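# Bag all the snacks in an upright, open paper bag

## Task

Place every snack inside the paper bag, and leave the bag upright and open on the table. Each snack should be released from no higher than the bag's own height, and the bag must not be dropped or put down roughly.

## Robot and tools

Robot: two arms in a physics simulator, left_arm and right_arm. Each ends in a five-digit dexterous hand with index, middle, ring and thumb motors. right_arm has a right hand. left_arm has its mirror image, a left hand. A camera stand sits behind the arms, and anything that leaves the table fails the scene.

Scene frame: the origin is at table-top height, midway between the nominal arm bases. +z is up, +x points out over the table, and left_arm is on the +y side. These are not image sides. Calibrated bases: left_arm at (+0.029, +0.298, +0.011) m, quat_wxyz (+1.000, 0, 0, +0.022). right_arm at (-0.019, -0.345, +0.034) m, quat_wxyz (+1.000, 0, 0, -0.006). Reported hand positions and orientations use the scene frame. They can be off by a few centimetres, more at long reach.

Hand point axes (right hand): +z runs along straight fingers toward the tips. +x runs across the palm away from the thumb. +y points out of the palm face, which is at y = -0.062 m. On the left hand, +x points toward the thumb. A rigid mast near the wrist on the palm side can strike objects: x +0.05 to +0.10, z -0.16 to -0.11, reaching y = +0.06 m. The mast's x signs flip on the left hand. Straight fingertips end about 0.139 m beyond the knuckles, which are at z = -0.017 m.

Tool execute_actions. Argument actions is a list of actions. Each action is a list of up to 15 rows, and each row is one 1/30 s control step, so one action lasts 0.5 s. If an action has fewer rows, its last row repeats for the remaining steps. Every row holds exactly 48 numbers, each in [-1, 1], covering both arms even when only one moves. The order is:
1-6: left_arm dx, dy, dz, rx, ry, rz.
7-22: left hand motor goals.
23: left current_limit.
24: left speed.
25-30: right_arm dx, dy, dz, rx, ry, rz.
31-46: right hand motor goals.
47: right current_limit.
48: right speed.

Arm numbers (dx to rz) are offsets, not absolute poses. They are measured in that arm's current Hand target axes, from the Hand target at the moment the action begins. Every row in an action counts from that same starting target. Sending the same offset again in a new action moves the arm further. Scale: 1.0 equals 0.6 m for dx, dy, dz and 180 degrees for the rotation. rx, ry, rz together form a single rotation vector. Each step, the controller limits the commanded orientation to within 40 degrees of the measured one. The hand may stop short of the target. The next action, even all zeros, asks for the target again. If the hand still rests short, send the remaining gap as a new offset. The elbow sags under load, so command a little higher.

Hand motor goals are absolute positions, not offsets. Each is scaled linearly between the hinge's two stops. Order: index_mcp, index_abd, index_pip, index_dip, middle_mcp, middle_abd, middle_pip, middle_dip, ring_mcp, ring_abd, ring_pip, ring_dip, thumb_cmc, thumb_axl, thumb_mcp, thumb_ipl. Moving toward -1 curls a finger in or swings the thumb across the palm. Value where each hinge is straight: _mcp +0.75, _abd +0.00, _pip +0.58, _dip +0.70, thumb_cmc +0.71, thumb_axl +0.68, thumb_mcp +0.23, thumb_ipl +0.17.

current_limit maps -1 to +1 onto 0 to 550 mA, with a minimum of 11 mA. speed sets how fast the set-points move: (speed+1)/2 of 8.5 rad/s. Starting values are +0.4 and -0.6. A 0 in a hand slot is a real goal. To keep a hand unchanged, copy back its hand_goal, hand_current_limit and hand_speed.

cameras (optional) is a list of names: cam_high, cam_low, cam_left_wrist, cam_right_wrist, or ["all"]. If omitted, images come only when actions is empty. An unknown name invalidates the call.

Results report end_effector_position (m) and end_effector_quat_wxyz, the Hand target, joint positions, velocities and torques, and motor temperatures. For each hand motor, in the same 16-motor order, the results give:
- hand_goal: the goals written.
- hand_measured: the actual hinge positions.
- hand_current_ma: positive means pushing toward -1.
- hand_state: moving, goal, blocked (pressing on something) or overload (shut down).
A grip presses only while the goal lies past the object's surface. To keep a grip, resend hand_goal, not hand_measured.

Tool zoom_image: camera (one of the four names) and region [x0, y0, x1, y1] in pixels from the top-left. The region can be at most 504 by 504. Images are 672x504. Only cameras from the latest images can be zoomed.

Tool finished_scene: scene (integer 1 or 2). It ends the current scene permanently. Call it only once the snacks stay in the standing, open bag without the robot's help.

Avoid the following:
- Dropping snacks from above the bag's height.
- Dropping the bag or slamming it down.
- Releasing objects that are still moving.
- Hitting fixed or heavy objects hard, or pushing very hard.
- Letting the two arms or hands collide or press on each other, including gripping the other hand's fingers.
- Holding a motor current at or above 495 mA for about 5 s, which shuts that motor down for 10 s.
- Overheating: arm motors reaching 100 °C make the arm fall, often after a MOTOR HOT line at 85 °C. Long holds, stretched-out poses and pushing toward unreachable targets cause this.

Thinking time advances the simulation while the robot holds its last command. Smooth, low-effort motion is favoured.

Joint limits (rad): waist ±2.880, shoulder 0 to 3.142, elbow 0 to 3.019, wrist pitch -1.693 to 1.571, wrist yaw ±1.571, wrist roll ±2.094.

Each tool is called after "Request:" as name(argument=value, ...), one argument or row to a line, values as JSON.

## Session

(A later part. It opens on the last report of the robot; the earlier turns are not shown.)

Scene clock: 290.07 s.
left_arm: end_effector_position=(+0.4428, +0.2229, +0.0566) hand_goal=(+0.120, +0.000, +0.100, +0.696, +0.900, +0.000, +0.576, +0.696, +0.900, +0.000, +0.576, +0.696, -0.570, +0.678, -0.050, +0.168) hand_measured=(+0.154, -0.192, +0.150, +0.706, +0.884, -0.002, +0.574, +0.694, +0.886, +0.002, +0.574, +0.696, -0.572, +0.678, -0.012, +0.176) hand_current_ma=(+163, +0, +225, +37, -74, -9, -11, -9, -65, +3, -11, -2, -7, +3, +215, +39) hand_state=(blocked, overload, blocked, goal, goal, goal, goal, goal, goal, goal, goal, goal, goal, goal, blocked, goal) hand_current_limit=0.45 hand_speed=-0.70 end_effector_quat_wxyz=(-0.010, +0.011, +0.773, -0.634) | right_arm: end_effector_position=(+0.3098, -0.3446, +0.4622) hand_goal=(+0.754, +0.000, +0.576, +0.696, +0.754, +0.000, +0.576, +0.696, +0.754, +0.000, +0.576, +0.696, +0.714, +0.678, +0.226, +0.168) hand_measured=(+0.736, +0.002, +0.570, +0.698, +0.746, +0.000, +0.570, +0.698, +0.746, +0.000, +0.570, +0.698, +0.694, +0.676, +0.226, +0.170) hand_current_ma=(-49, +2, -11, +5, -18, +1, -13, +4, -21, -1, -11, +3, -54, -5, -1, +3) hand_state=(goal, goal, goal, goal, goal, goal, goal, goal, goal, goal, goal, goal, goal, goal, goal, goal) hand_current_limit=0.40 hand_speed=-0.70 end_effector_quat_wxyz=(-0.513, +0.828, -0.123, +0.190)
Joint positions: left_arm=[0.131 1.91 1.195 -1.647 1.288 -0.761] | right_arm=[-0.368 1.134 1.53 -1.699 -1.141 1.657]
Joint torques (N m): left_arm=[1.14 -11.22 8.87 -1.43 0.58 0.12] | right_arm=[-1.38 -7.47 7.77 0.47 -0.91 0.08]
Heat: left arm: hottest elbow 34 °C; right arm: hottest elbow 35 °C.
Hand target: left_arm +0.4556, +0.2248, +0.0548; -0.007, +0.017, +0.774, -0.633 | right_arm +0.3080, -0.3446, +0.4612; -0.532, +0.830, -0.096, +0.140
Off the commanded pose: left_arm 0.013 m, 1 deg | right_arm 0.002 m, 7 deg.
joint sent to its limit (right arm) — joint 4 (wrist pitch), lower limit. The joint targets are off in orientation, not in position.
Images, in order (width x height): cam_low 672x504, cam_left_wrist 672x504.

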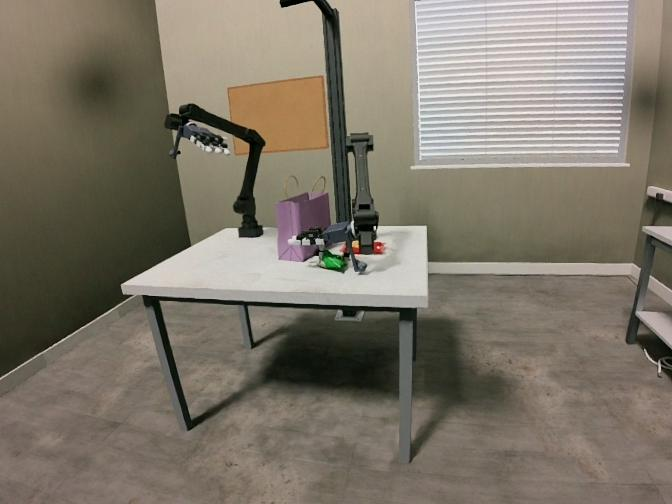

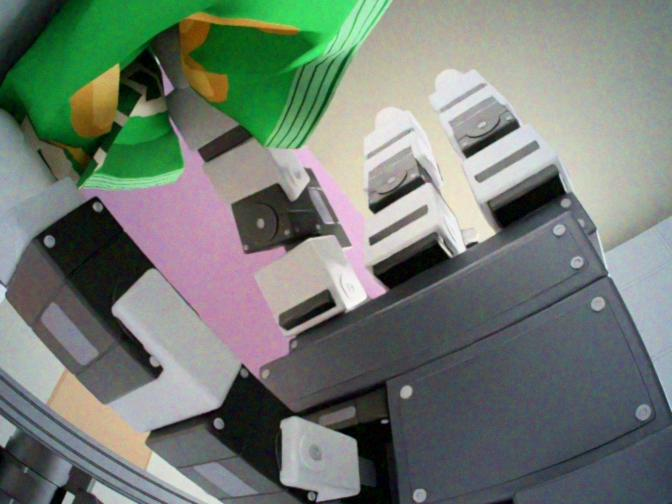

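Request:
execute_actions(
  actions=[
    [[0,0,0,0,0,0,0.1,0,-0.2,0.696,0.9,0,0.576,0.696,0.9,0,0.576,0.696,-0.571,0.678,-0.17,0.168,0.45,-0.7,0,0,0,0,0,0,0.754,0,0.576,0.696,0.754,0,0.576,0.696,0.754,0,0.576,0.696,0.714,0.678,0.226,0.168,0.4,-0.7]],
    [[0,0,0,0,0,0,0.1,0,-0.4,0.696,0.9,0,0.576,0.696,0.9,0,0.576,0.696,-0.571,0.678,-0.25,0.168,0.45,-0.7,0,0,0,0,0,0,0.754,0,0.576,0.696,0.754,0,0.576,0.696,0.754,0,0.576,0.696,0.714,0.678,0.226,0.168,0.4,-0.7]],
    [[0.0058,-0.1223,-0.0258,0,0,0,0.1,0,-0.4,0.696,0.9,0,0.576,0.696,0.9,0,0.576,0.696,-0.571,0.678,-0.25,0.168,0.45,-0.7,0,0,0,0,0,0,0.754,0,0.576,0.696,0.754,0,0.576,0.696,0.754,0,0.576,0.696,0.714,0.678,0.226,0.168,0.4,-0.7]],
    [[0.0117,-0.1305,-0.0273,0,0,0,0.1,0,-0.4,0.696,0.9,0,0.576,0.696,0.9,0,0.576,0.696,-0.571,0.678,-0.25,0.168,0.45,-0.7,0,0,0,0,0,0,0.754,0,0.576,0.696,0.754,0,0.576,0.696,0.754,0,0.576,0.696,0.714,0.678,0.226,0.168,0.4,-0.7]],
  ],
  cameras=["cam_high","cam_low","cam_left_wrist"],
)

Request:
zoom_image(
  camera="cam_high",
  region=[340, 90, 500, 250],
)

Request:
zoom_image(
  camera="cam_low",
  region=[260, 150, 400, 290],
)

Scene clock: 294.03 s.
left_arm: end_effector_position=(+0.4328, +0.2247, +0.1980) hand_goal=(+0.100, +0.000, -0.400, +0.696, +0.900, +0.000, +0.576, +0.696, +0.900, +0.000, +0.576, +0.696, -0.570, +0.678, -0.250, +0.168) hand_measured=(+0.156, -0.166, -0.138, +0.712, +0.884, -0.002, +0.574, +0.694, +0.886, +0.002, +0.574, +0.696, -0.562, +0.682, -0.182, +0.182) hand_current_ma=(+267, +0, +399, +67, -74, -9, -11, -9, -65, +3, -11, -2, +33, +21, +399, +77) hand_state=(blocked, overload, blocked, goal, goal, goal, goal, goal, goal, goal, goal, goal, goal, goal, blocked, goal) hand_current_limit=0.45 hand_speed=-0.70 end_effector_quat_wxyz=(+0.020, -0.013, +0.792, -0.610) | right_arm: end_effector_position=(+0.3098, -0.3446, +0.4622) hand_goal=(+0.754, +0.000, +0.576, +0.696, +0.754, +0.000, +0.576, +0.696, +0.754, +0.000, +0.576, +0.696, +0.714, +0.678, +0.226, +0.168) hand_measured=(+0.736, +0.002, +0.570, +0.698, +0.746, +0.000, +0.570, +0.698, +0.746, +0.000, +0.570, +0.698, +0.694, +0.676, +0.226, +0.170) hand_current_ma=(-49, +2, -11, +5, -18, +1, -13, +4, -21, -1, -11, +3, -54, -5, -1, +3) hand_state=(goal, goal, goal, goal, goal, goal, goal, goal, goal, goal, goal, goal, goal, goal, goal, goal) hand_current_limit=0.40 hand_speed=-0.70 end_effector_quat_wxyz=(-0.513, +0.828, -0.123, +0.190)
Joint positions: left_arm=[0.131 1.588 1.247 -1.676 1.284 -1.092] | right_arm=[-0.368 1.134 1.53 -1.699 -1.141 1.657]
Joint torques (N m): left_arm=[1.14 -10.58 11.12 -0.99 1.04 -0.05] | right_arm=[-1.44 -7.77 7.76 0.4 -0.89 0.11]
Heat: left arm: hottest elbow 34 °C; right arm: hottest elbow 35 °C.
Hand target: left_arm +0.4434, +0.2265, +0.2097; -0.007, +0.017, +0.774, -0.633 | right_arm +0.3080, -0.3446, +0.4612; -0.532, +0.830, -0.096, +0.140
Off the commanded pose: left_arm 0.016 m, 6 deg | right_arm 0.002 m, 7 deg.
joint sent to its limit (left arm) — joint 4 (wrist pitch), lower limit. The joint targets are off in orientation, not in position.
joint sent to its limit (right arm) — joint 4 (wrist pitch), lower limit. The joint targets are off in orientation, not in position.
Images, in order (width x height): cam_high 672x504, cam_low 672x504, cam_left_wrist 672x504.

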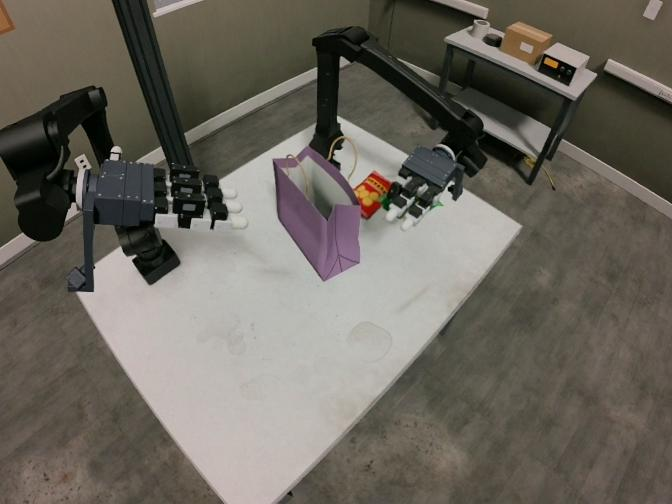

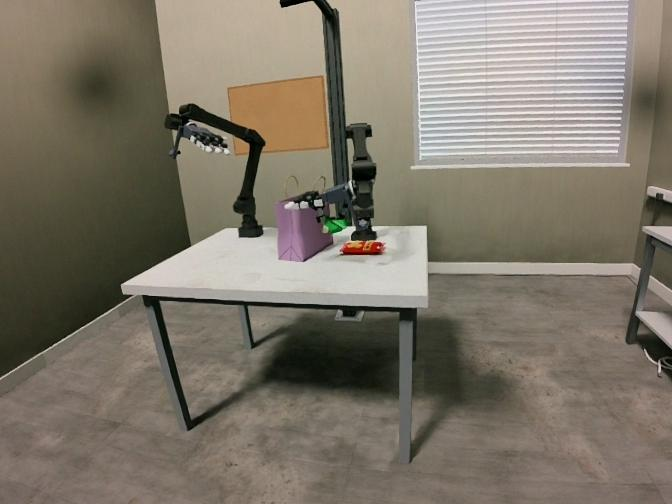

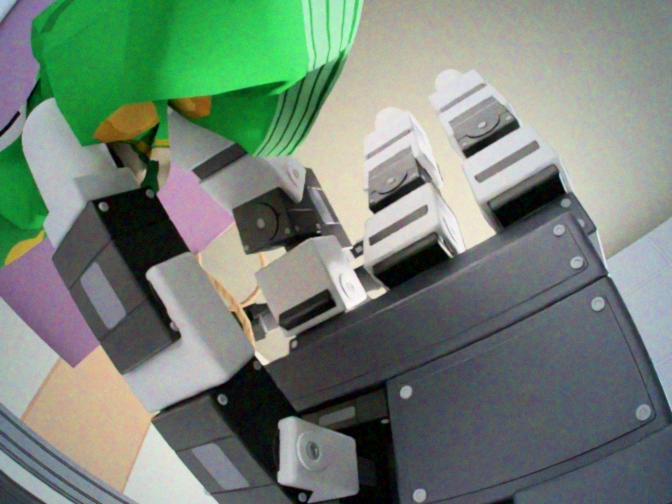

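Scaled by 3.150.

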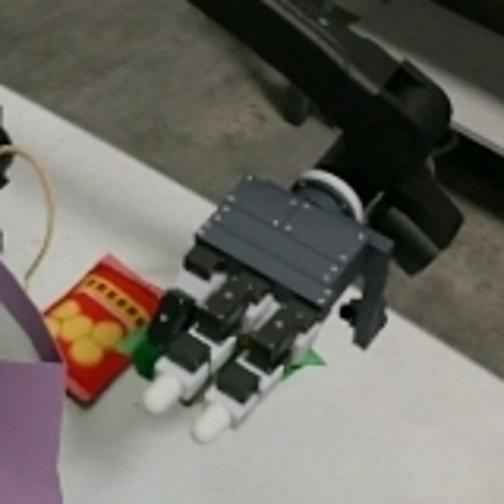

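Scaled by 3.600.

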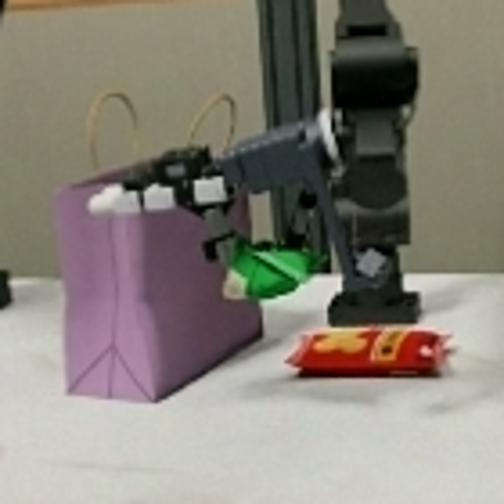

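Request:
execute_actions(
  actions=[
    [[0.0132,-0.1393,-0.0258,0,0,0,0.1,0,-0.4,0.696,0.9,0,0.576,0.696,0.9,0,0.576,0.696,-0.571,0.678,-0.25,0.168,0.45,-0.7,0,0,0,0,0,0,0.754,0,0.576,0.696,0.754,0,0.576,0.696,0.754,0,0.576,0.696,0.714,0.678,0.226,0.168,0.4,-0.7]],
    [[0.011,-0.142,-0.0128,0,0,0,0.1,0,-0.4,0.696,0.9,0,0.576,0.696,0.9,0,0.576,0.696,-0.571,0.678,-0.25,0.168,0.45,-0.7,0,0,0,0,0,0,0.754,0,0.576,0.696,0.754,0,0.576,0.696,0.754,0,0.576,0.696,0.714,0.678,0.226,0.168,0.4,-0.7]],
    [[0.0118,-0.123,0.0168,0,0.0163,0.0035,0.1,0,-0.4,0.696,0.9,0,0.576,0.696,0.9,0,0.576,0.696,-0.571,0.678,-0.25,0.168,0.45,-0.7,0,0,0,0,0,0,0.754,0,0.576,0.696,0.754,0,0.576,0.696,0.754,0,0.576,0.696,0.714,0.678,0.226,0.168,0.4,-0.7]],
  ],
  cameras=["cam_high","cam_low"],
)

Request:
zoom_image(
  camera="cam_high",
  region=[270, 70, 500, 290],
)

Request:
zoom_image(
  camera="cam_low",
  region=[240, 120, 400, 280],
)

Scene clock: 297.30 s.
left_arm: end_effector_position=(+0.4143, +0.1937, +0.4278) hand_goal=(+0.100, +0.000, -0.400, +0.696, +0.900, +0.000, +0.576, +0.696, +0.900, +0.000, +0.576, +0.696, -0.570, +0.678, -0.250, +0.168) hand_measured=(+0.156, -0.166, -0.170, +0.712, +0.884, -0.002, +0.574, +0.694, +0.886, +0.002, +0.574, +0.696, -0.560, +0.684, -0.182, +0.182) hand_current_ma=(+267, +0, +398, +67, -74, -8, -11, -9, -65, +3, -11, -2, +41, +29, +399, +83) hand_state=(blocked, overload, blocked, goal, goal, goal, goal, goal, goal, goal, goal, goal, goal, goal, blocked, goal) hand_current_limit=0.45 hand_speed=-0.70 end_effector_quat_wxyz=(+0.059, -0.049, +0.780, -0.621) | right_arm: end_effector_position=(+0.3098, -0.3446, +0.4622) hand_goal=(+0.754, +0.000, +0.576, +0.696, +0.754, +0.000, +0.576, +0.696, +0.754, +0.000, +0.576, +0.696, +0.714, +0.678, +0.226, +0.168) hand_measured=(+0.736, +0.002, +0.570, +0.698, +0.746, +0.000, +0.570, +0.698, +0.746, +0.000, +0.570, +0.698, +0.694, +0.676, +0.226, +0.170) hand_current_ma=(-49, +2, -11, +5, -18, +1, -13, +4, -21, -1, -11, +3, -54, -5, -1, +3) hand_state=(goal, goal, goal, goal, goal, goal, goal, goal, goal, goal, goal, goal, goal, goal, goal, goal) hand_current_limit=0.40 hand_speed=-0.70 end_effector_quat_wxyz=(-0.513, +0.828, -0.123, +0.190)
Joint positions: left_arm=[0.08 1.346 1.603 -1.678 1.345 -1.692] | right_arm=[-0.368 1.134 1.53 -1.699 -1.141 1.657]
Joint torques (N m): left_arm=[0.91 -8.53 13.52 -0.03 1.31 -0.07] | right_arm=[-1.26 -7.88 7.73 0.61 -0.92 0.11]
Heat: left arm: hottest elbow 35 °C; right arm: hottest elbow 35 °C.
Hand target: left_arm +0.4182, +0.1922, +0.4499; -0.024, +0.038, +0.773, -0.633 | right_arm +0.3080, -0.3446, +0.4612; -0.532, +0.830, -0.096, +0.140
Off the commanded pose: left_arm 0.022 m, 14 deg | right_arm 0.002 m, 7 deg.
joint sent to its limit (left arm) — joint 4 (wrist pitch), lower limit. The joint targets are off in orientation, not in position.
joint sent to its limit (right arm) — joint 4 (wrist pitch), lower limit. The joint targets are off in orientation, not in position.
Images, in order (width x height): cam_high 672x504, cam_low 672x504.

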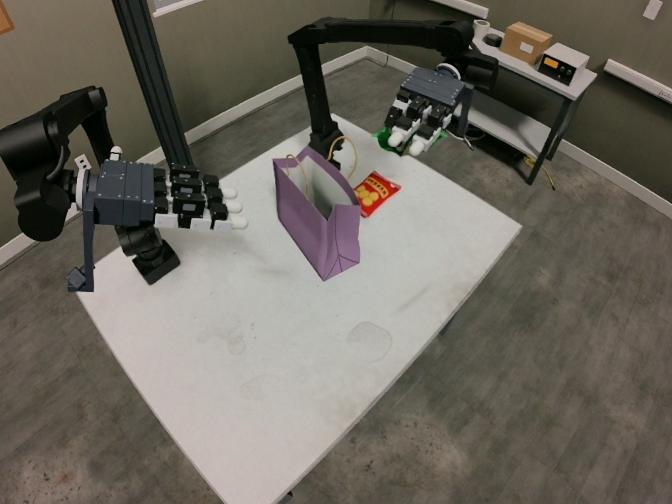

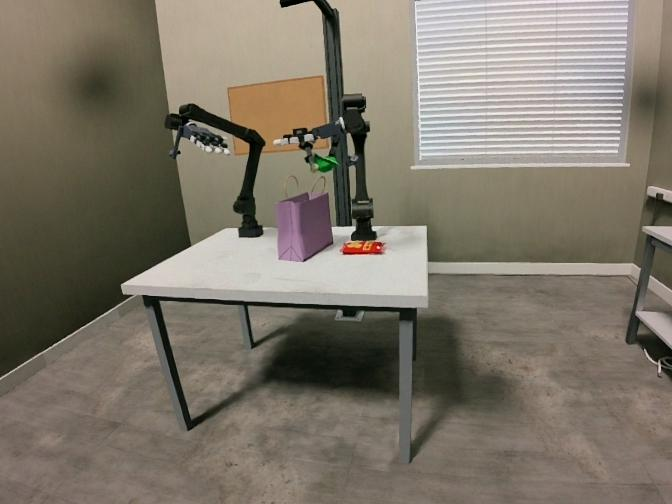

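Scaled by 2.191.

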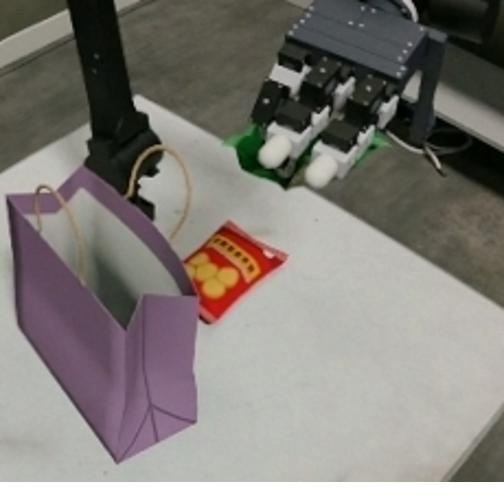

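Scaled by 3.150.

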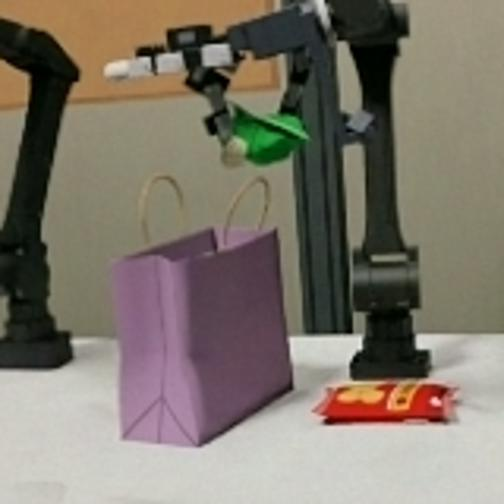

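Request:
execute_actions(
  actions=[
    [[0.0208,-0.0382,0.0997,0,0.0326,0.0069,0.1,0,-0.4,0.696,0.9,0,0.576,0.696,0.9,0,0.576,0.696,-0.571,0.678,-0.25,0.168,0.45,-0.7,0,0,0,0,0,0,0.754,0,0.576,0.696,0.754,0,0.576,0.696,0.754,0,0.576,0.696,0.714,0.678,0.226,0.168,0.4,-0.7]],
    [[0.0168,-0.0218,0.1028,0,0.0489,0.0104,0.1,0,-0.4,0.696,0.9,0,0.576,0.696,0.9,0,0.576,0.696,-0.571,0.678,-0.25,0.168,0.45,-0.7,0,0,0,0,0,0,0.754,0,0.576,0.696,0.754,0,0.576,0.696,0.754,0,0.576,0.696,0.714,0.678,0.226,0.168,0.4,-0.7]],
    [[0.0157,-0.0215,0.101,0,0,0,0.1,0,-0.4,0.696,0.9,0,0.576,0.696,0.9,0,0.576,0.696,-0.571,0.678,-0.25,0.168,0.45,-0.7,0,0,0,0,0,0,0.754,0,0.576,0.696,0.754,0,0.576,0.696,0.754,0,0.576,0.696,0.714,0.678,0.226,0.168,0.4,-0.7]],
  ],
  cameras=["cam_high","cam_low","cam_left_wrist"],
)

Request:
zoom_image(
  camera="cam_high",
  region=[250, 70, 450, 290],
)

Request:
zoom_image(
  camera="cam_low",
  region=[240, 120, 400, 280],
)

Scene clock: 302.33 s.
left_arm: end_effector_position=(+0.3391, +0.0176, +0.4429) hand_goal=(+0.100, +0.000, -0.400, +0.696, +0.900, +0.000, +0.576, +0.696, +0.900, +0.000, +0.576, +0.696, -0.570, +0.678, -0.250, +0.168) hand_measured=(+0.156, -0.174, -0.182, +0.712, +0.884, -0.002, +0.574, +0.694, +0.886, +0.002, +0.574, +0.696, -0.558, +0.684, -0.182, +0.182) hand_current_ma=(+267, +0, +399, +67, -74, -8, -11, -9, -65, +3, -11, -2, +46, +32, +399, +85) hand_state=(blocked, overload, blocked, goal, goal, goal, goal, goal, goal, goal, goal, goal, goal, goal, blocked, goal) hand_current_limit=0.45 hand_speed=-0.70 end_effector_quat_wxyz=(-0.103, +0.122, +0.766, -0.623) | right_arm: end_effector_position=(+0.3098, -0.3446, +0.4622) hand_goal=(+0.754, +0.000, +0.576, +0.696, +0.754, +0.000, +0.576, +0.696, +0.754, +0.000, +0.576, +0.696, +0.714, +0.678, +0.226, +0.168) hand_measured=(+0.736, +0.002, +0.570, +0.698, +0.746, +0.000, +0.570, +0.698, +0.746, +0.000, +0.570, +0.698, +0.694, +0.676, +0.226, +0.170) hand_current_ma=(-49, +2, -11, +5, -18, +1, -13, +4, -21, -1, -11, +3, -54, -5, -1, +3) hand_state=(goal, goal, goal, goal, goal, goal, goal, goal, goal, goal, goal, goal, goal, goal, goal, goal) hand_current_limit=0.40 hand_speed=-0.70 end_effector_quat_wxyz=(-0.513, +0.828, -0.123, +0.190)
Joint positions: left_arm=[-0.402 1.406 1.692 -1.678 1.363 -1.76] | right_arm=[-0.368 1.134 1.53 -1.699 -1.141 1.657]
Joint torques (N m): left_arm=[1.73 -8.29 13.83 -0.05 1.19 -0.08] | right_arm=[-1.38 -7.77 7.83 0.5 -0.89 0.09]
Heat: left arm: hottest elbow 35 °C; right arm: hottest elbow 35 °C.
Hand target: left_arm +0.3479, +0.0154, +0.4611; -0.105, +0.139, +0.762, -0.623 | right_arm +0.3080, -0.3446, +0.4612; -0.532, +0.830, -0.096, +0.140
Off the commanded pose: left_arm 0.020 m, 2 deg | right_arm 0.002 m, 7 deg.
joint sent to its limit (left arm) — joint 4 (wrist pitch), lower limit. The joint targets still meet the commanded pose.
joint sent to its limit (right arm) — joint 4 (wrist pitch), lower limit. The joint targets are off in orientation, not in position.
Images, in order (width x height): cam_high 672x504, cam_low 672x504, cam_left_wrist 672x504.

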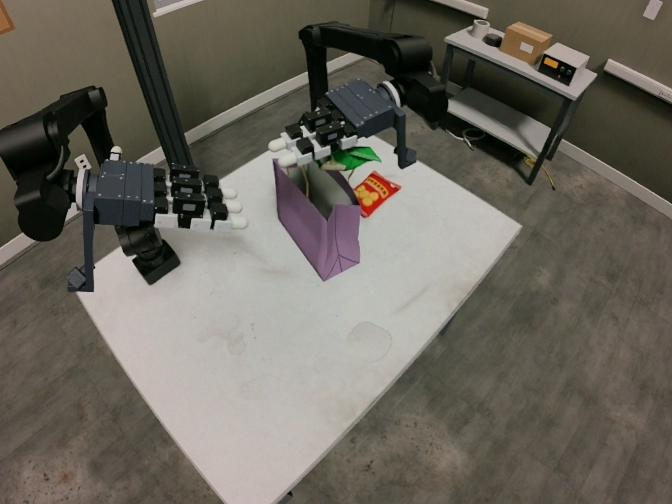

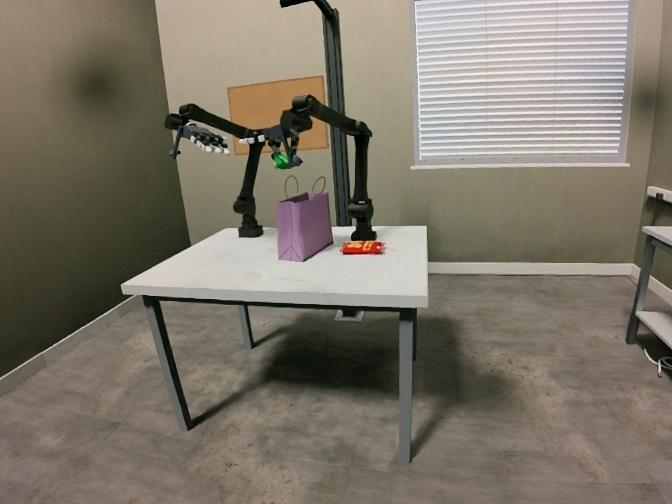

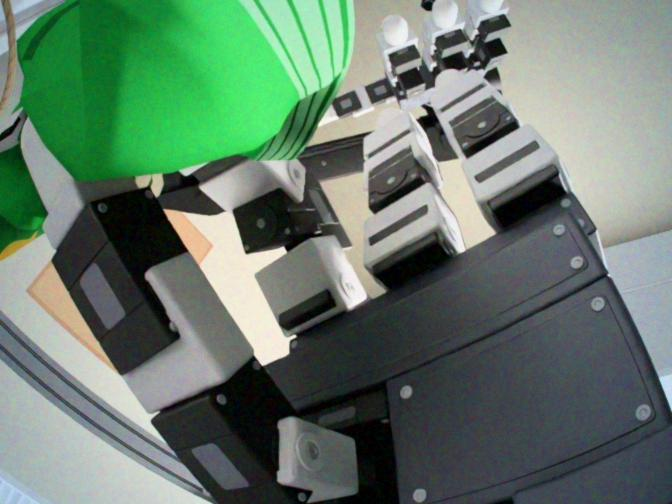

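Scaled by 2.291.

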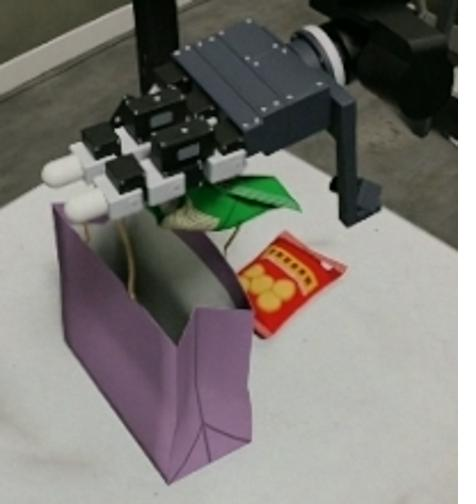

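Scaled by 3.150.

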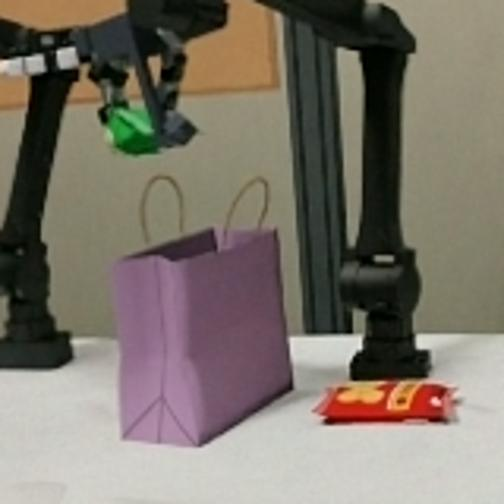

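Request:
zoom_image(
  camera="cam_high",
  region=[305, 130, 395, 190],
)

Request:
zoom_image(
  camera="cam_low",
  region=[255, 135, 320, 185],
)

Scaled by 5.600.

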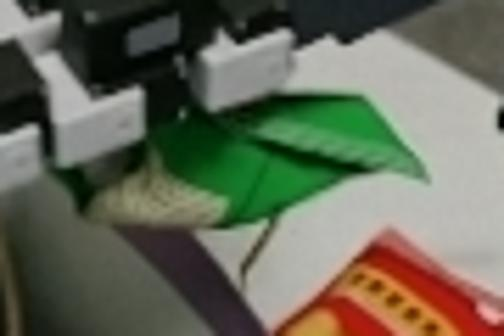

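Scaled by 7.754.

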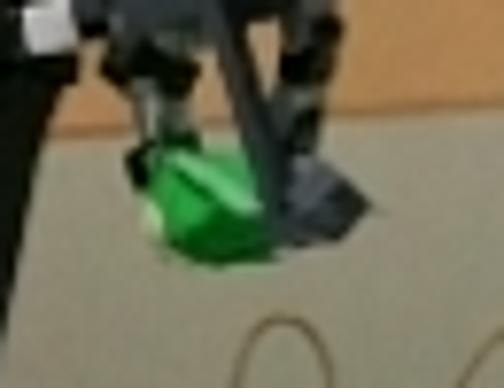

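Request:
execute_actions(
  actions=[
    [[0.0138,0.1105,0.0495,0,0,0,0.1,0,-0.4,0.696,0.95,0,0.576,0.696,0.95,0,0.576,0.696,-0.571,0.678,-0.25,0.168,0.45,-0.7,0,0,0,0,0,0,0.754,0,0.576,0.696,0.754,0,0.576,0.696,0.754,0,0.576,0.696,0.714,0.678,0.226,0.168,0.4,-0.7]],
    [[0.0125,0.0795,0.027,0,0,0,0.1,0,-0.4,0.696,0.95,0,0.576,0.696,0.95,0,0.576,0.696,-0.571,0.678,-0.25,0.168,0.45,-0.7,0,0,0,0,0,0,0.754,0,0.576,0.696,0.754,0,0.576,0.696,0.754,0,0.576,0.696,0.714,0.678,0.226,0.168,0.4,-0.7]],
  ],
  cameras=["cam_high","cam_low","cam_left_wrist"],
)

Request:
zoom_image(
  camera="cam_high",
  region=[260, 110, 420, 270],
)

Request:
zoom_image(
  camera="cam_low",
  region=[240, 150, 360, 270],
)

Scene clock: 309.40 s.
left_arm: end_effector_position=(+0.3337, +0.0020, +0.3367) hand_goal=(+0.100, +0.000, -0.400, +0.696, +0.950, +0.000, +0.576, +0.696, +0.950, +0.000, +0.576, +0.696, -0.570, +0.678, -0.250, +0.168) hand_measured=(+0.156, -0.176, -0.184, +0.712, +0.930, -0.002, +0.574, +0.694, +0.934, +0.002, +0.574, +0.696, -0.558, +0.684, -0.182, +0.182) hand_current_ma=(+267, +0, +399, +67, -85, -8, -11, -9, -71, +3, -11, -2, +55, +33, +399, +85) hand_state=(blocked, overload, blocked, goal, goal, goal, goal, goal, goal, goal, goal, goal, goal, goal, blocked, goal) hand_current_limit=0.45 hand_speed=-0.70 end_effector_quat_wxyz=(-0.109, +0.134, +0.763, -0.623) | right_arm: end_effector_position=(+0.3098, -0.3446, +0.4622) hand_goal=(+0.754, +0.000, +0.576, +0.696, +0.754, +0.000, +0.576, +0.696, +0.754, +0.000, +0.576, +0.696, +0.714, +0.678, +0.226, +0.168) hand_measured=(+0.736, +0.002, +0.570, +0.698, +0.746, +0.000, +0.570, +0.698, +0.746, +0.000, +0.570, +0.698, +0.694, +0.676, +0.226, +0.170) hand_current_ma=(-49, +2, -11, +5, -18, +1, -13, +4, -21, -1, -11, +3, -54, -5, -1, +3) hand_state=(goal, goal, goal, goal, goal, goal, goal, goal, goal, goal, goal, goal, goal, goal, goal, goal) hand_current_limit=0.40 hand_speed=-0.70 end_effector_quat_wxyz=(-0.513, +0.828, -0.123, +0.190)
Joint positions: left_arm=[-0.443 1.363 1.363 -1.318 1.362 -1.83] | right_arm=[-0.368 1.134 1.53 -1.699 -1.141 1.657]
Joint torques (N m): left_arm=[0.38 -10.75 8.91 1.01 1.08 -0.08] | right_arm=[-1.26 -7.65 7.68 0.54 -0.9 0.1]
Heat: left arm: hottest elbow 36 °C; right arm: hottest elbow 35 °C.
Hand target: left_arm +0.3270, -0.0003, +0.3398; -0.105, +0.139, +0.762, -0.623 | right_arm +0.3080, -0.3446, +0.4612; -0.532, +0.830, -0.096, +0.140
Off the commanded pose: left_arm 0.008 m, 1 deg | right_arm 0.002 m, 7 deg.
joint sent to its limit (right arm) — joint 4 (wrist pitch), lower limit. The joint targets are off in orientation, not in position.
Images, in order (width x height): cam_high 672x504, cam_low 672x504, cam_left_wrist 672x504.

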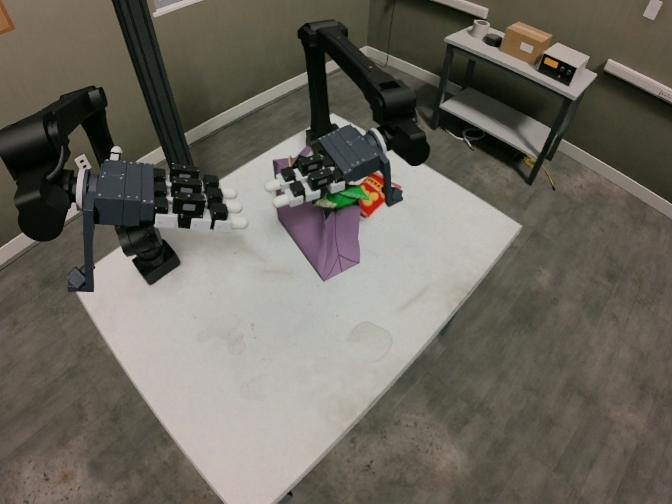

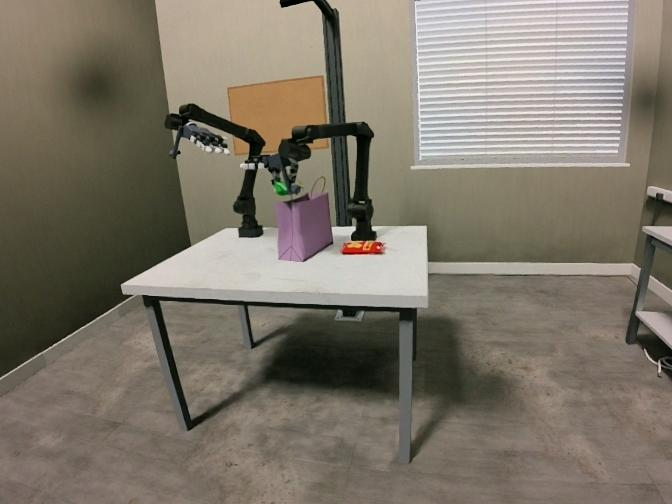

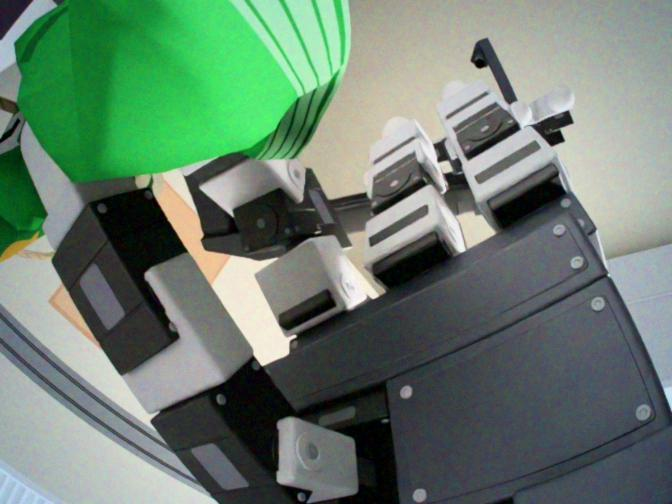

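Scaled by 3.150.

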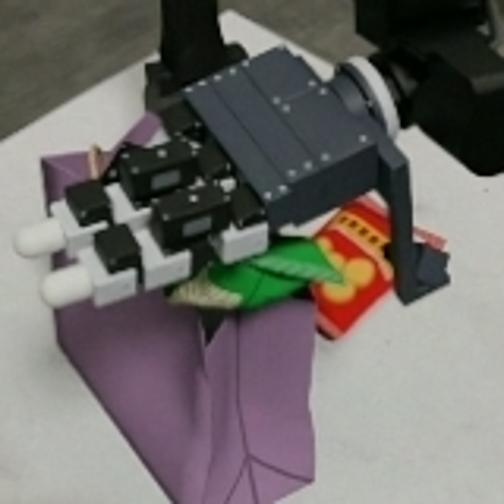

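Scaled by 4.200.

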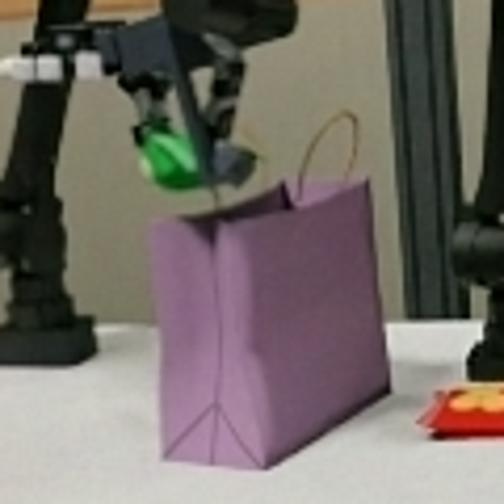

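Request:
execute_actions(
  actions=[
    [[0.0493,0.0043,-0.0205,0,0,0,0.1,0,-0.4,0.696,0.95,0,0.576,0.696,0.95,0,0.576,0.696,-0.571,0.678,-0.25,0.168,0.45,-0.7,0,0,0,0,0,0,0.754,0,0.576,0.696,0.754,0,0.576,0.696,0.754,0,0.576,0.696,0.714,0.678,0.226,0.168,0.4,-0.7]],
    [[0,0.044,0.0094,0,0,0,0.1,0,-0.4,0.696,0.95,0,0.576,0.696,0.95,0,0.576,0.696,-0.571,0.678,-0.25,0.168,0.45,-0.7,0,0,0,0,0,0,0.754,0,0.576,0.696,0.754,0,0.576,0.696,0.754,0,0.576,0.696,0.714,0.678,0.226,0.168,0.4,-0.7]],
  ],
  cameras=["cam_high","cam_low","cam_left_wrist"],
)

Request:
zoom_image(
  camera="cam_high",
  region=[260, 110, 420, 270],
)

Request:
zoom_image(
  camera="cam_low",
  region=[240, 150, 360, 270],
)

Scene clock: 313.07 s.
left_arm: end_effector_position=(+0.2995, +0.0184, +0.3140) hand_goal=(+0.100, +0.000, -0.400, +0.696, +0.950, +0.000, +0.576, +0.696, +0.950, +0.000, +0.576, +0.696, -0.570, +0.678, -0.250, +0.168) hand_measured=(+0.156, -0.206, -0.184, +0.712, +0.930, -0.002, +0.574, +0.694, +0.934, +0.002, +0.574, +0.696, -0.558, +0.684, -0.182, +0.182) hand_current_ma=(+267, +0, +399, +67, -85, -8, -11, -9, -71, +3, -11, -2, +55, +33, +399, +85) hand_state=(blocked, overload, blocked, goal, goal, goal, goal, goal, goal, goal, goal, goal, goal, goal, blocked, goal) hand_current_limit=0.45 hand_speed=-0.70 end_effector_quat_wxyz=(-0.114, +0.139, +0.763, -0.621) | right_arm: end_effector_position=(+0.3098, -0.3446, +0.4622) hand_goal=(+0.754, +0.000, +0.576, +0.696, +0.754, +0.000, +0.576, +0.696, +0.754, +0.000, +0.576, +0.696, +0.714, +0.678, +0.226, +0.168) hand_measured=(+0.736, +0.002, +0.570, +0.698, +0.746, +0.000, +0.570, +0.698, +0.746, +0.000, +0.570, +0.698, +0.694, +0.676, +0.226, +0.170) hand_current_ma=(-49, +2, -11, +5, -18, +1, -13, +4, -21, -1, -11, +3, -54, -5, -1, +3) hand_state=(goal, goal, goal, goal, goal, goal, goal, goal, goal, goal, goal, goal, goal, goal, goal, goal) hand_current_limit=0.40 hand_speed=-0.70 end_effector_quat_wxyz=(-0.513, +0.828, -0.123, +0.190)
Joint positions: left_arm=[-0.439 1.288 1.238 -1.355 1.364 -1.742] | right_arm=[-0.368 1.134 1.53 -1.699 -1.141 1.657]
Joint torques (N m): left_arm=[2.08 -8.53 8.91 0.8 1.17 0.08] | right_arm=[-1.49 -7.59 7.72 0.46 -0.88 0.11]
Heat: left arm: hottest elbow 36 °C; right arm: hottest elbow 35 °C.
Hand target: left_arm +0.3038, +0.0213, +0.3125; -0.105, +0.139, +0.762, -0.623 | right_arm +0.3080, -0.3446, +0.4612; -0.532, +0.830, -0.096, +0.140
Off the commanded pose: left_arm 0.005 m, 1 deg | right_arm 0.002 m, 7 deg.
joint sent to its limit (right arm) — joint 4 (wrist pitch), lower limit. The joint targets are off in orientation, not in position.
Images, in order (width x height): cam_high 672x504, cam_low 672x504, cam_left_wrist 672x504.

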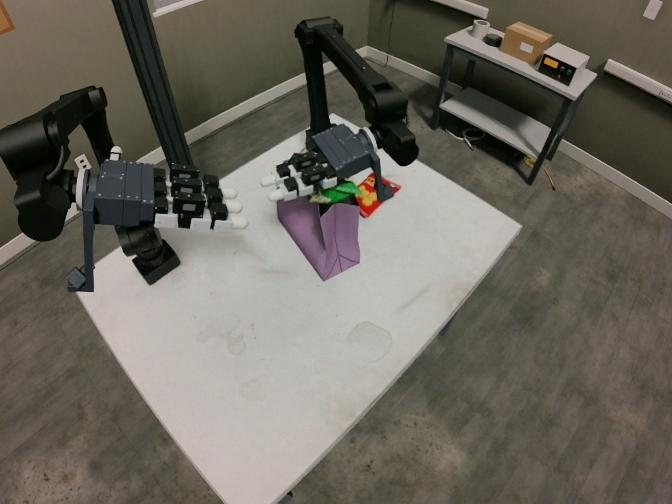

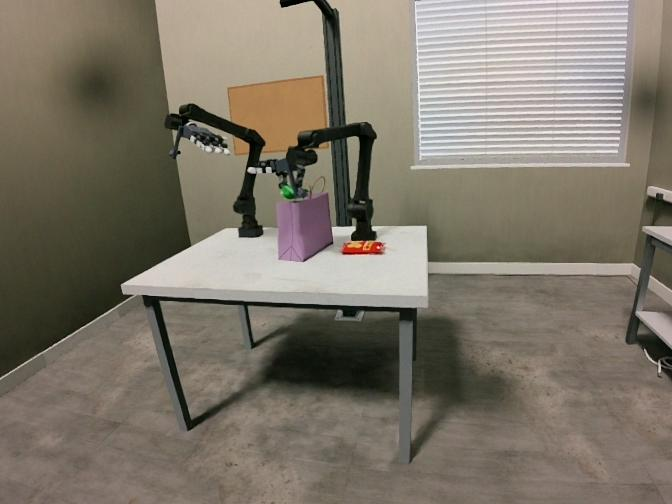

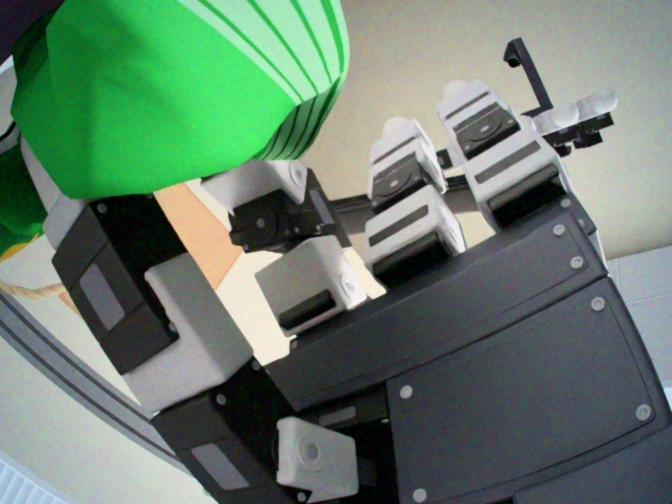

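Scaled by 3.150.

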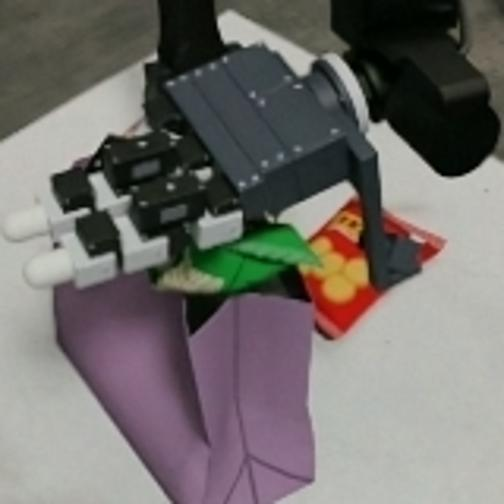

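Scaled by 4.200.

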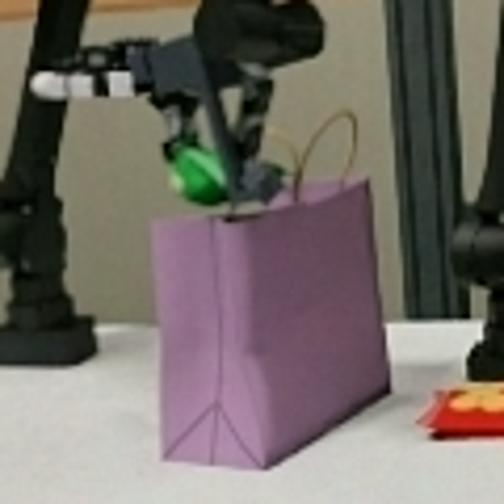

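Request:
zoom_image(
  camera="cam_low",
  region=[270, 160, 335, 215],
)

Request:
zoom_image(
  camera="cam_high",
  region=[265, 135, 345, 215],
)

Request:
zoom_image(
  camera="cam_left_wrist",
  region=[0, 100, 340, 400],
)

Scaled by 7.754.

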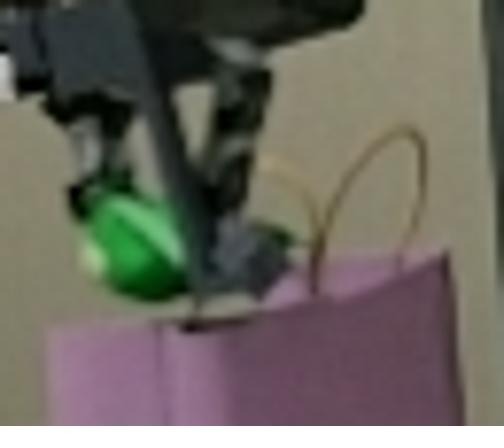

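Scaled by 6.300.

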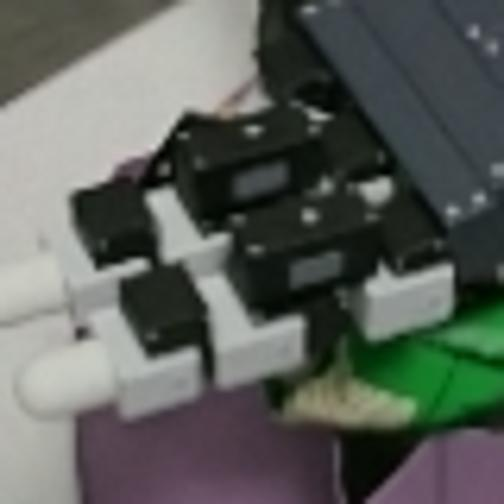

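Scaled by 1.482 from the camera's 672x504 image, which has a finer 960x720 frame.

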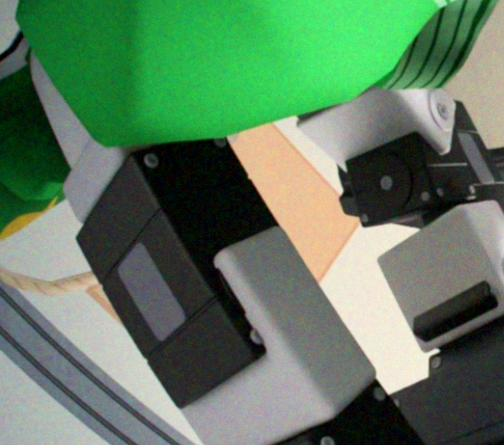

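Request:
execute_actions(
  actions=[
    [[0,-0.044,-0.0094,0,0,0,0.1,0,-0.4,0.696,0.95,0,0.576,0.696,0.95,0,0.576,0.696,-0.571,0.678,-0.25,0.168,0.45,-0.7,0,0,0,0,0,0,0.754,0,0.576,0.696,0.754,0,0.576,0.696,0.754,0,0.576,0.696,0.714,0.678,0.226,0.168,0.4,-0.7]],
    [[-0.0493,-0.0043,0.0205,0,0,0,0.1,0,-0.4,0.696,0.95,0,0.576,0.696,0.95,0,0.576,0.696,-0.571,0.678,-0.25,0.168,0.45,-0.7,0,0,0,0,0,0,0.754,0,0.576,0.696,0.754,0,0.576,0.696,0.754,0,0.576,0.696,0.714,0.678,0.226,0.168,0.4,-0.7]],
    [[-0.0125,-0.0795,-0.027,0,0,0,0.1,0,-0.4,0.696,0.95,0,0.576,0.696,0.95,0,0.576,0.696,-0.571,0.678,-0.25,0.168,0.45,-0.7,0,0,0,0,0,0,0.754,0,0.576,0.696,0.754,0,0.576,0.696,0.754,0,0.576,0.696,0.714,0.678,0.226,0.168,0.4,-0.7]],
  ],
  cameras=["cam_high","cam_low"],
)

Request:
zoom_image(
  camera="cam_low",
  region=[250, 140, 340, 215],
)

Request:
zoom_image(
  camera="cam_high",
  region=[260, 110, 420, 270],
)

Scene clock: 323.27 s.
left_arm: end_effector_position=(+0.3233, +0.0068, +0.3692) hand_goal=(+0.100, +0.000, -0.400, +0.696, +0.950, +0.000, +0.576, +0.696, +0.950, +0.000, +0.576, +0.696, -0.570, +0.678, -0.250, +0.168) hand_measured=(+0.156, -0.206, -0.184, +0.712, +0.930, -0.002, +0.574, +0.694, +0.934, +0.002, +0.574, +0.696, -0.558, +0.684, -0.182, +0.182) hand_current_ma=(+267, +0, +399, +67, -85, -8, -11, -9, -71, +3, -11, -2, +55, +33, +399, +85) hand_state=(blocked, overload, blocked, goal, goal, goal, goal, goal, goal, goal, goal, goal, goal, goal, blocked, goal) hand_current_limit=0.45 hand_speed=-0.70 end_effector_quat_wxyz=(-0.120, +0.123, +0.766, -0.620) | right_arm: end_effector_position=(+0.3098, -0.3446, +0.4622) hand_goal=(+0.754, +0.000, +0.576, +0.696, +0.754, +0.000, +0.576, +0.696, +0.754, +0.000, +0.576, +0.696, +0.714, +0.678, +0.226, +0.168) hand_measured=(+0.736, +0.002, +0.570, +0.698, +0.746, +0.000, +0.570, +0.698, +0.746, +0.000, +0.570, +0.698, +0.694, +0.676, +0.226, +0.170) hand_current_ma=(-49, +2, -11, +5, -18, +1, -13, +4, -21, -1, -11, +3, -54, -5, -1, +3) hand_state=(goal, goal, goal, goal, goal, goal, goal, goal, goal, goal, goal, goal, goal, goal, goal, goal) hand_current_limit=0.40 hand_speed=-0.70 end_effector_quat_wxyz=(-0.513, +0.828, -0.123, +0.190)
Joint positions: left_arm=[-0.443 1.35 1.436 -1.427 1.36 -1.838] | right_arm=[-0.368 1.134 1.53 -1.699 -1.141 1.657]
Joint torques (N m): left_arm=[1.61 -7.94 14.32 0.01 1.17 0.09] | right_arm=[-0.97 -7.65 7.75 0.31 -0.89 0.12]
Heat: left arm: hottest elbow 36 °C; right arm: hottest elbow 35 °C.
Hand target: left_arm +0.3356, +0.0031, +0.3900; -0.105, +0.139, +0.762, -0.623 | right_arm +0.3080, -0.3446, +0.4612; -0.532, +0.830, -0.096, +0.140
Off the commanded pose: left_arm 0.024 m, 3 deg | right_arm 0.002 m, 7 deg.
joint sent to its limit (right arm) — joint 4 (wrist pitch), lower limit. The joint targets are off in orientation, not in position.
Images, in order (width x height): cam_high 672x504, cam_low 672x504.

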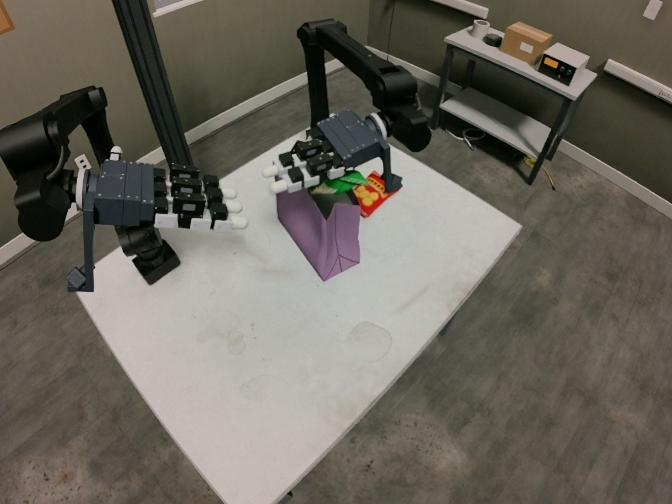

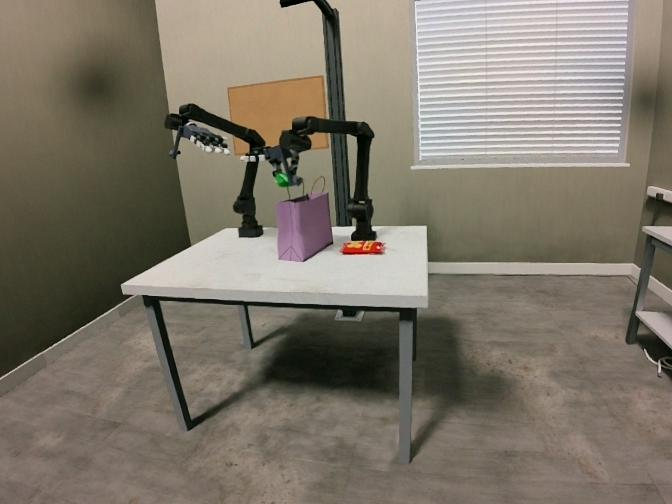

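Scaled by 5.600.

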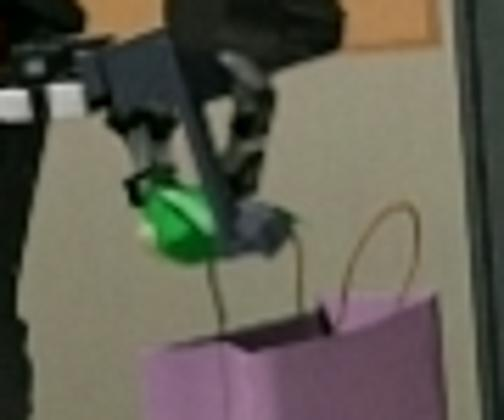

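Scaled by 3.150.

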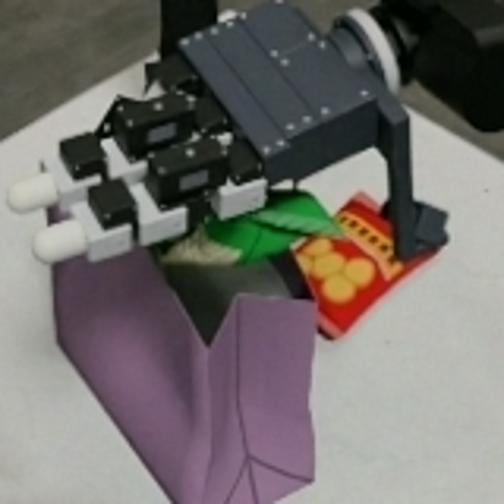

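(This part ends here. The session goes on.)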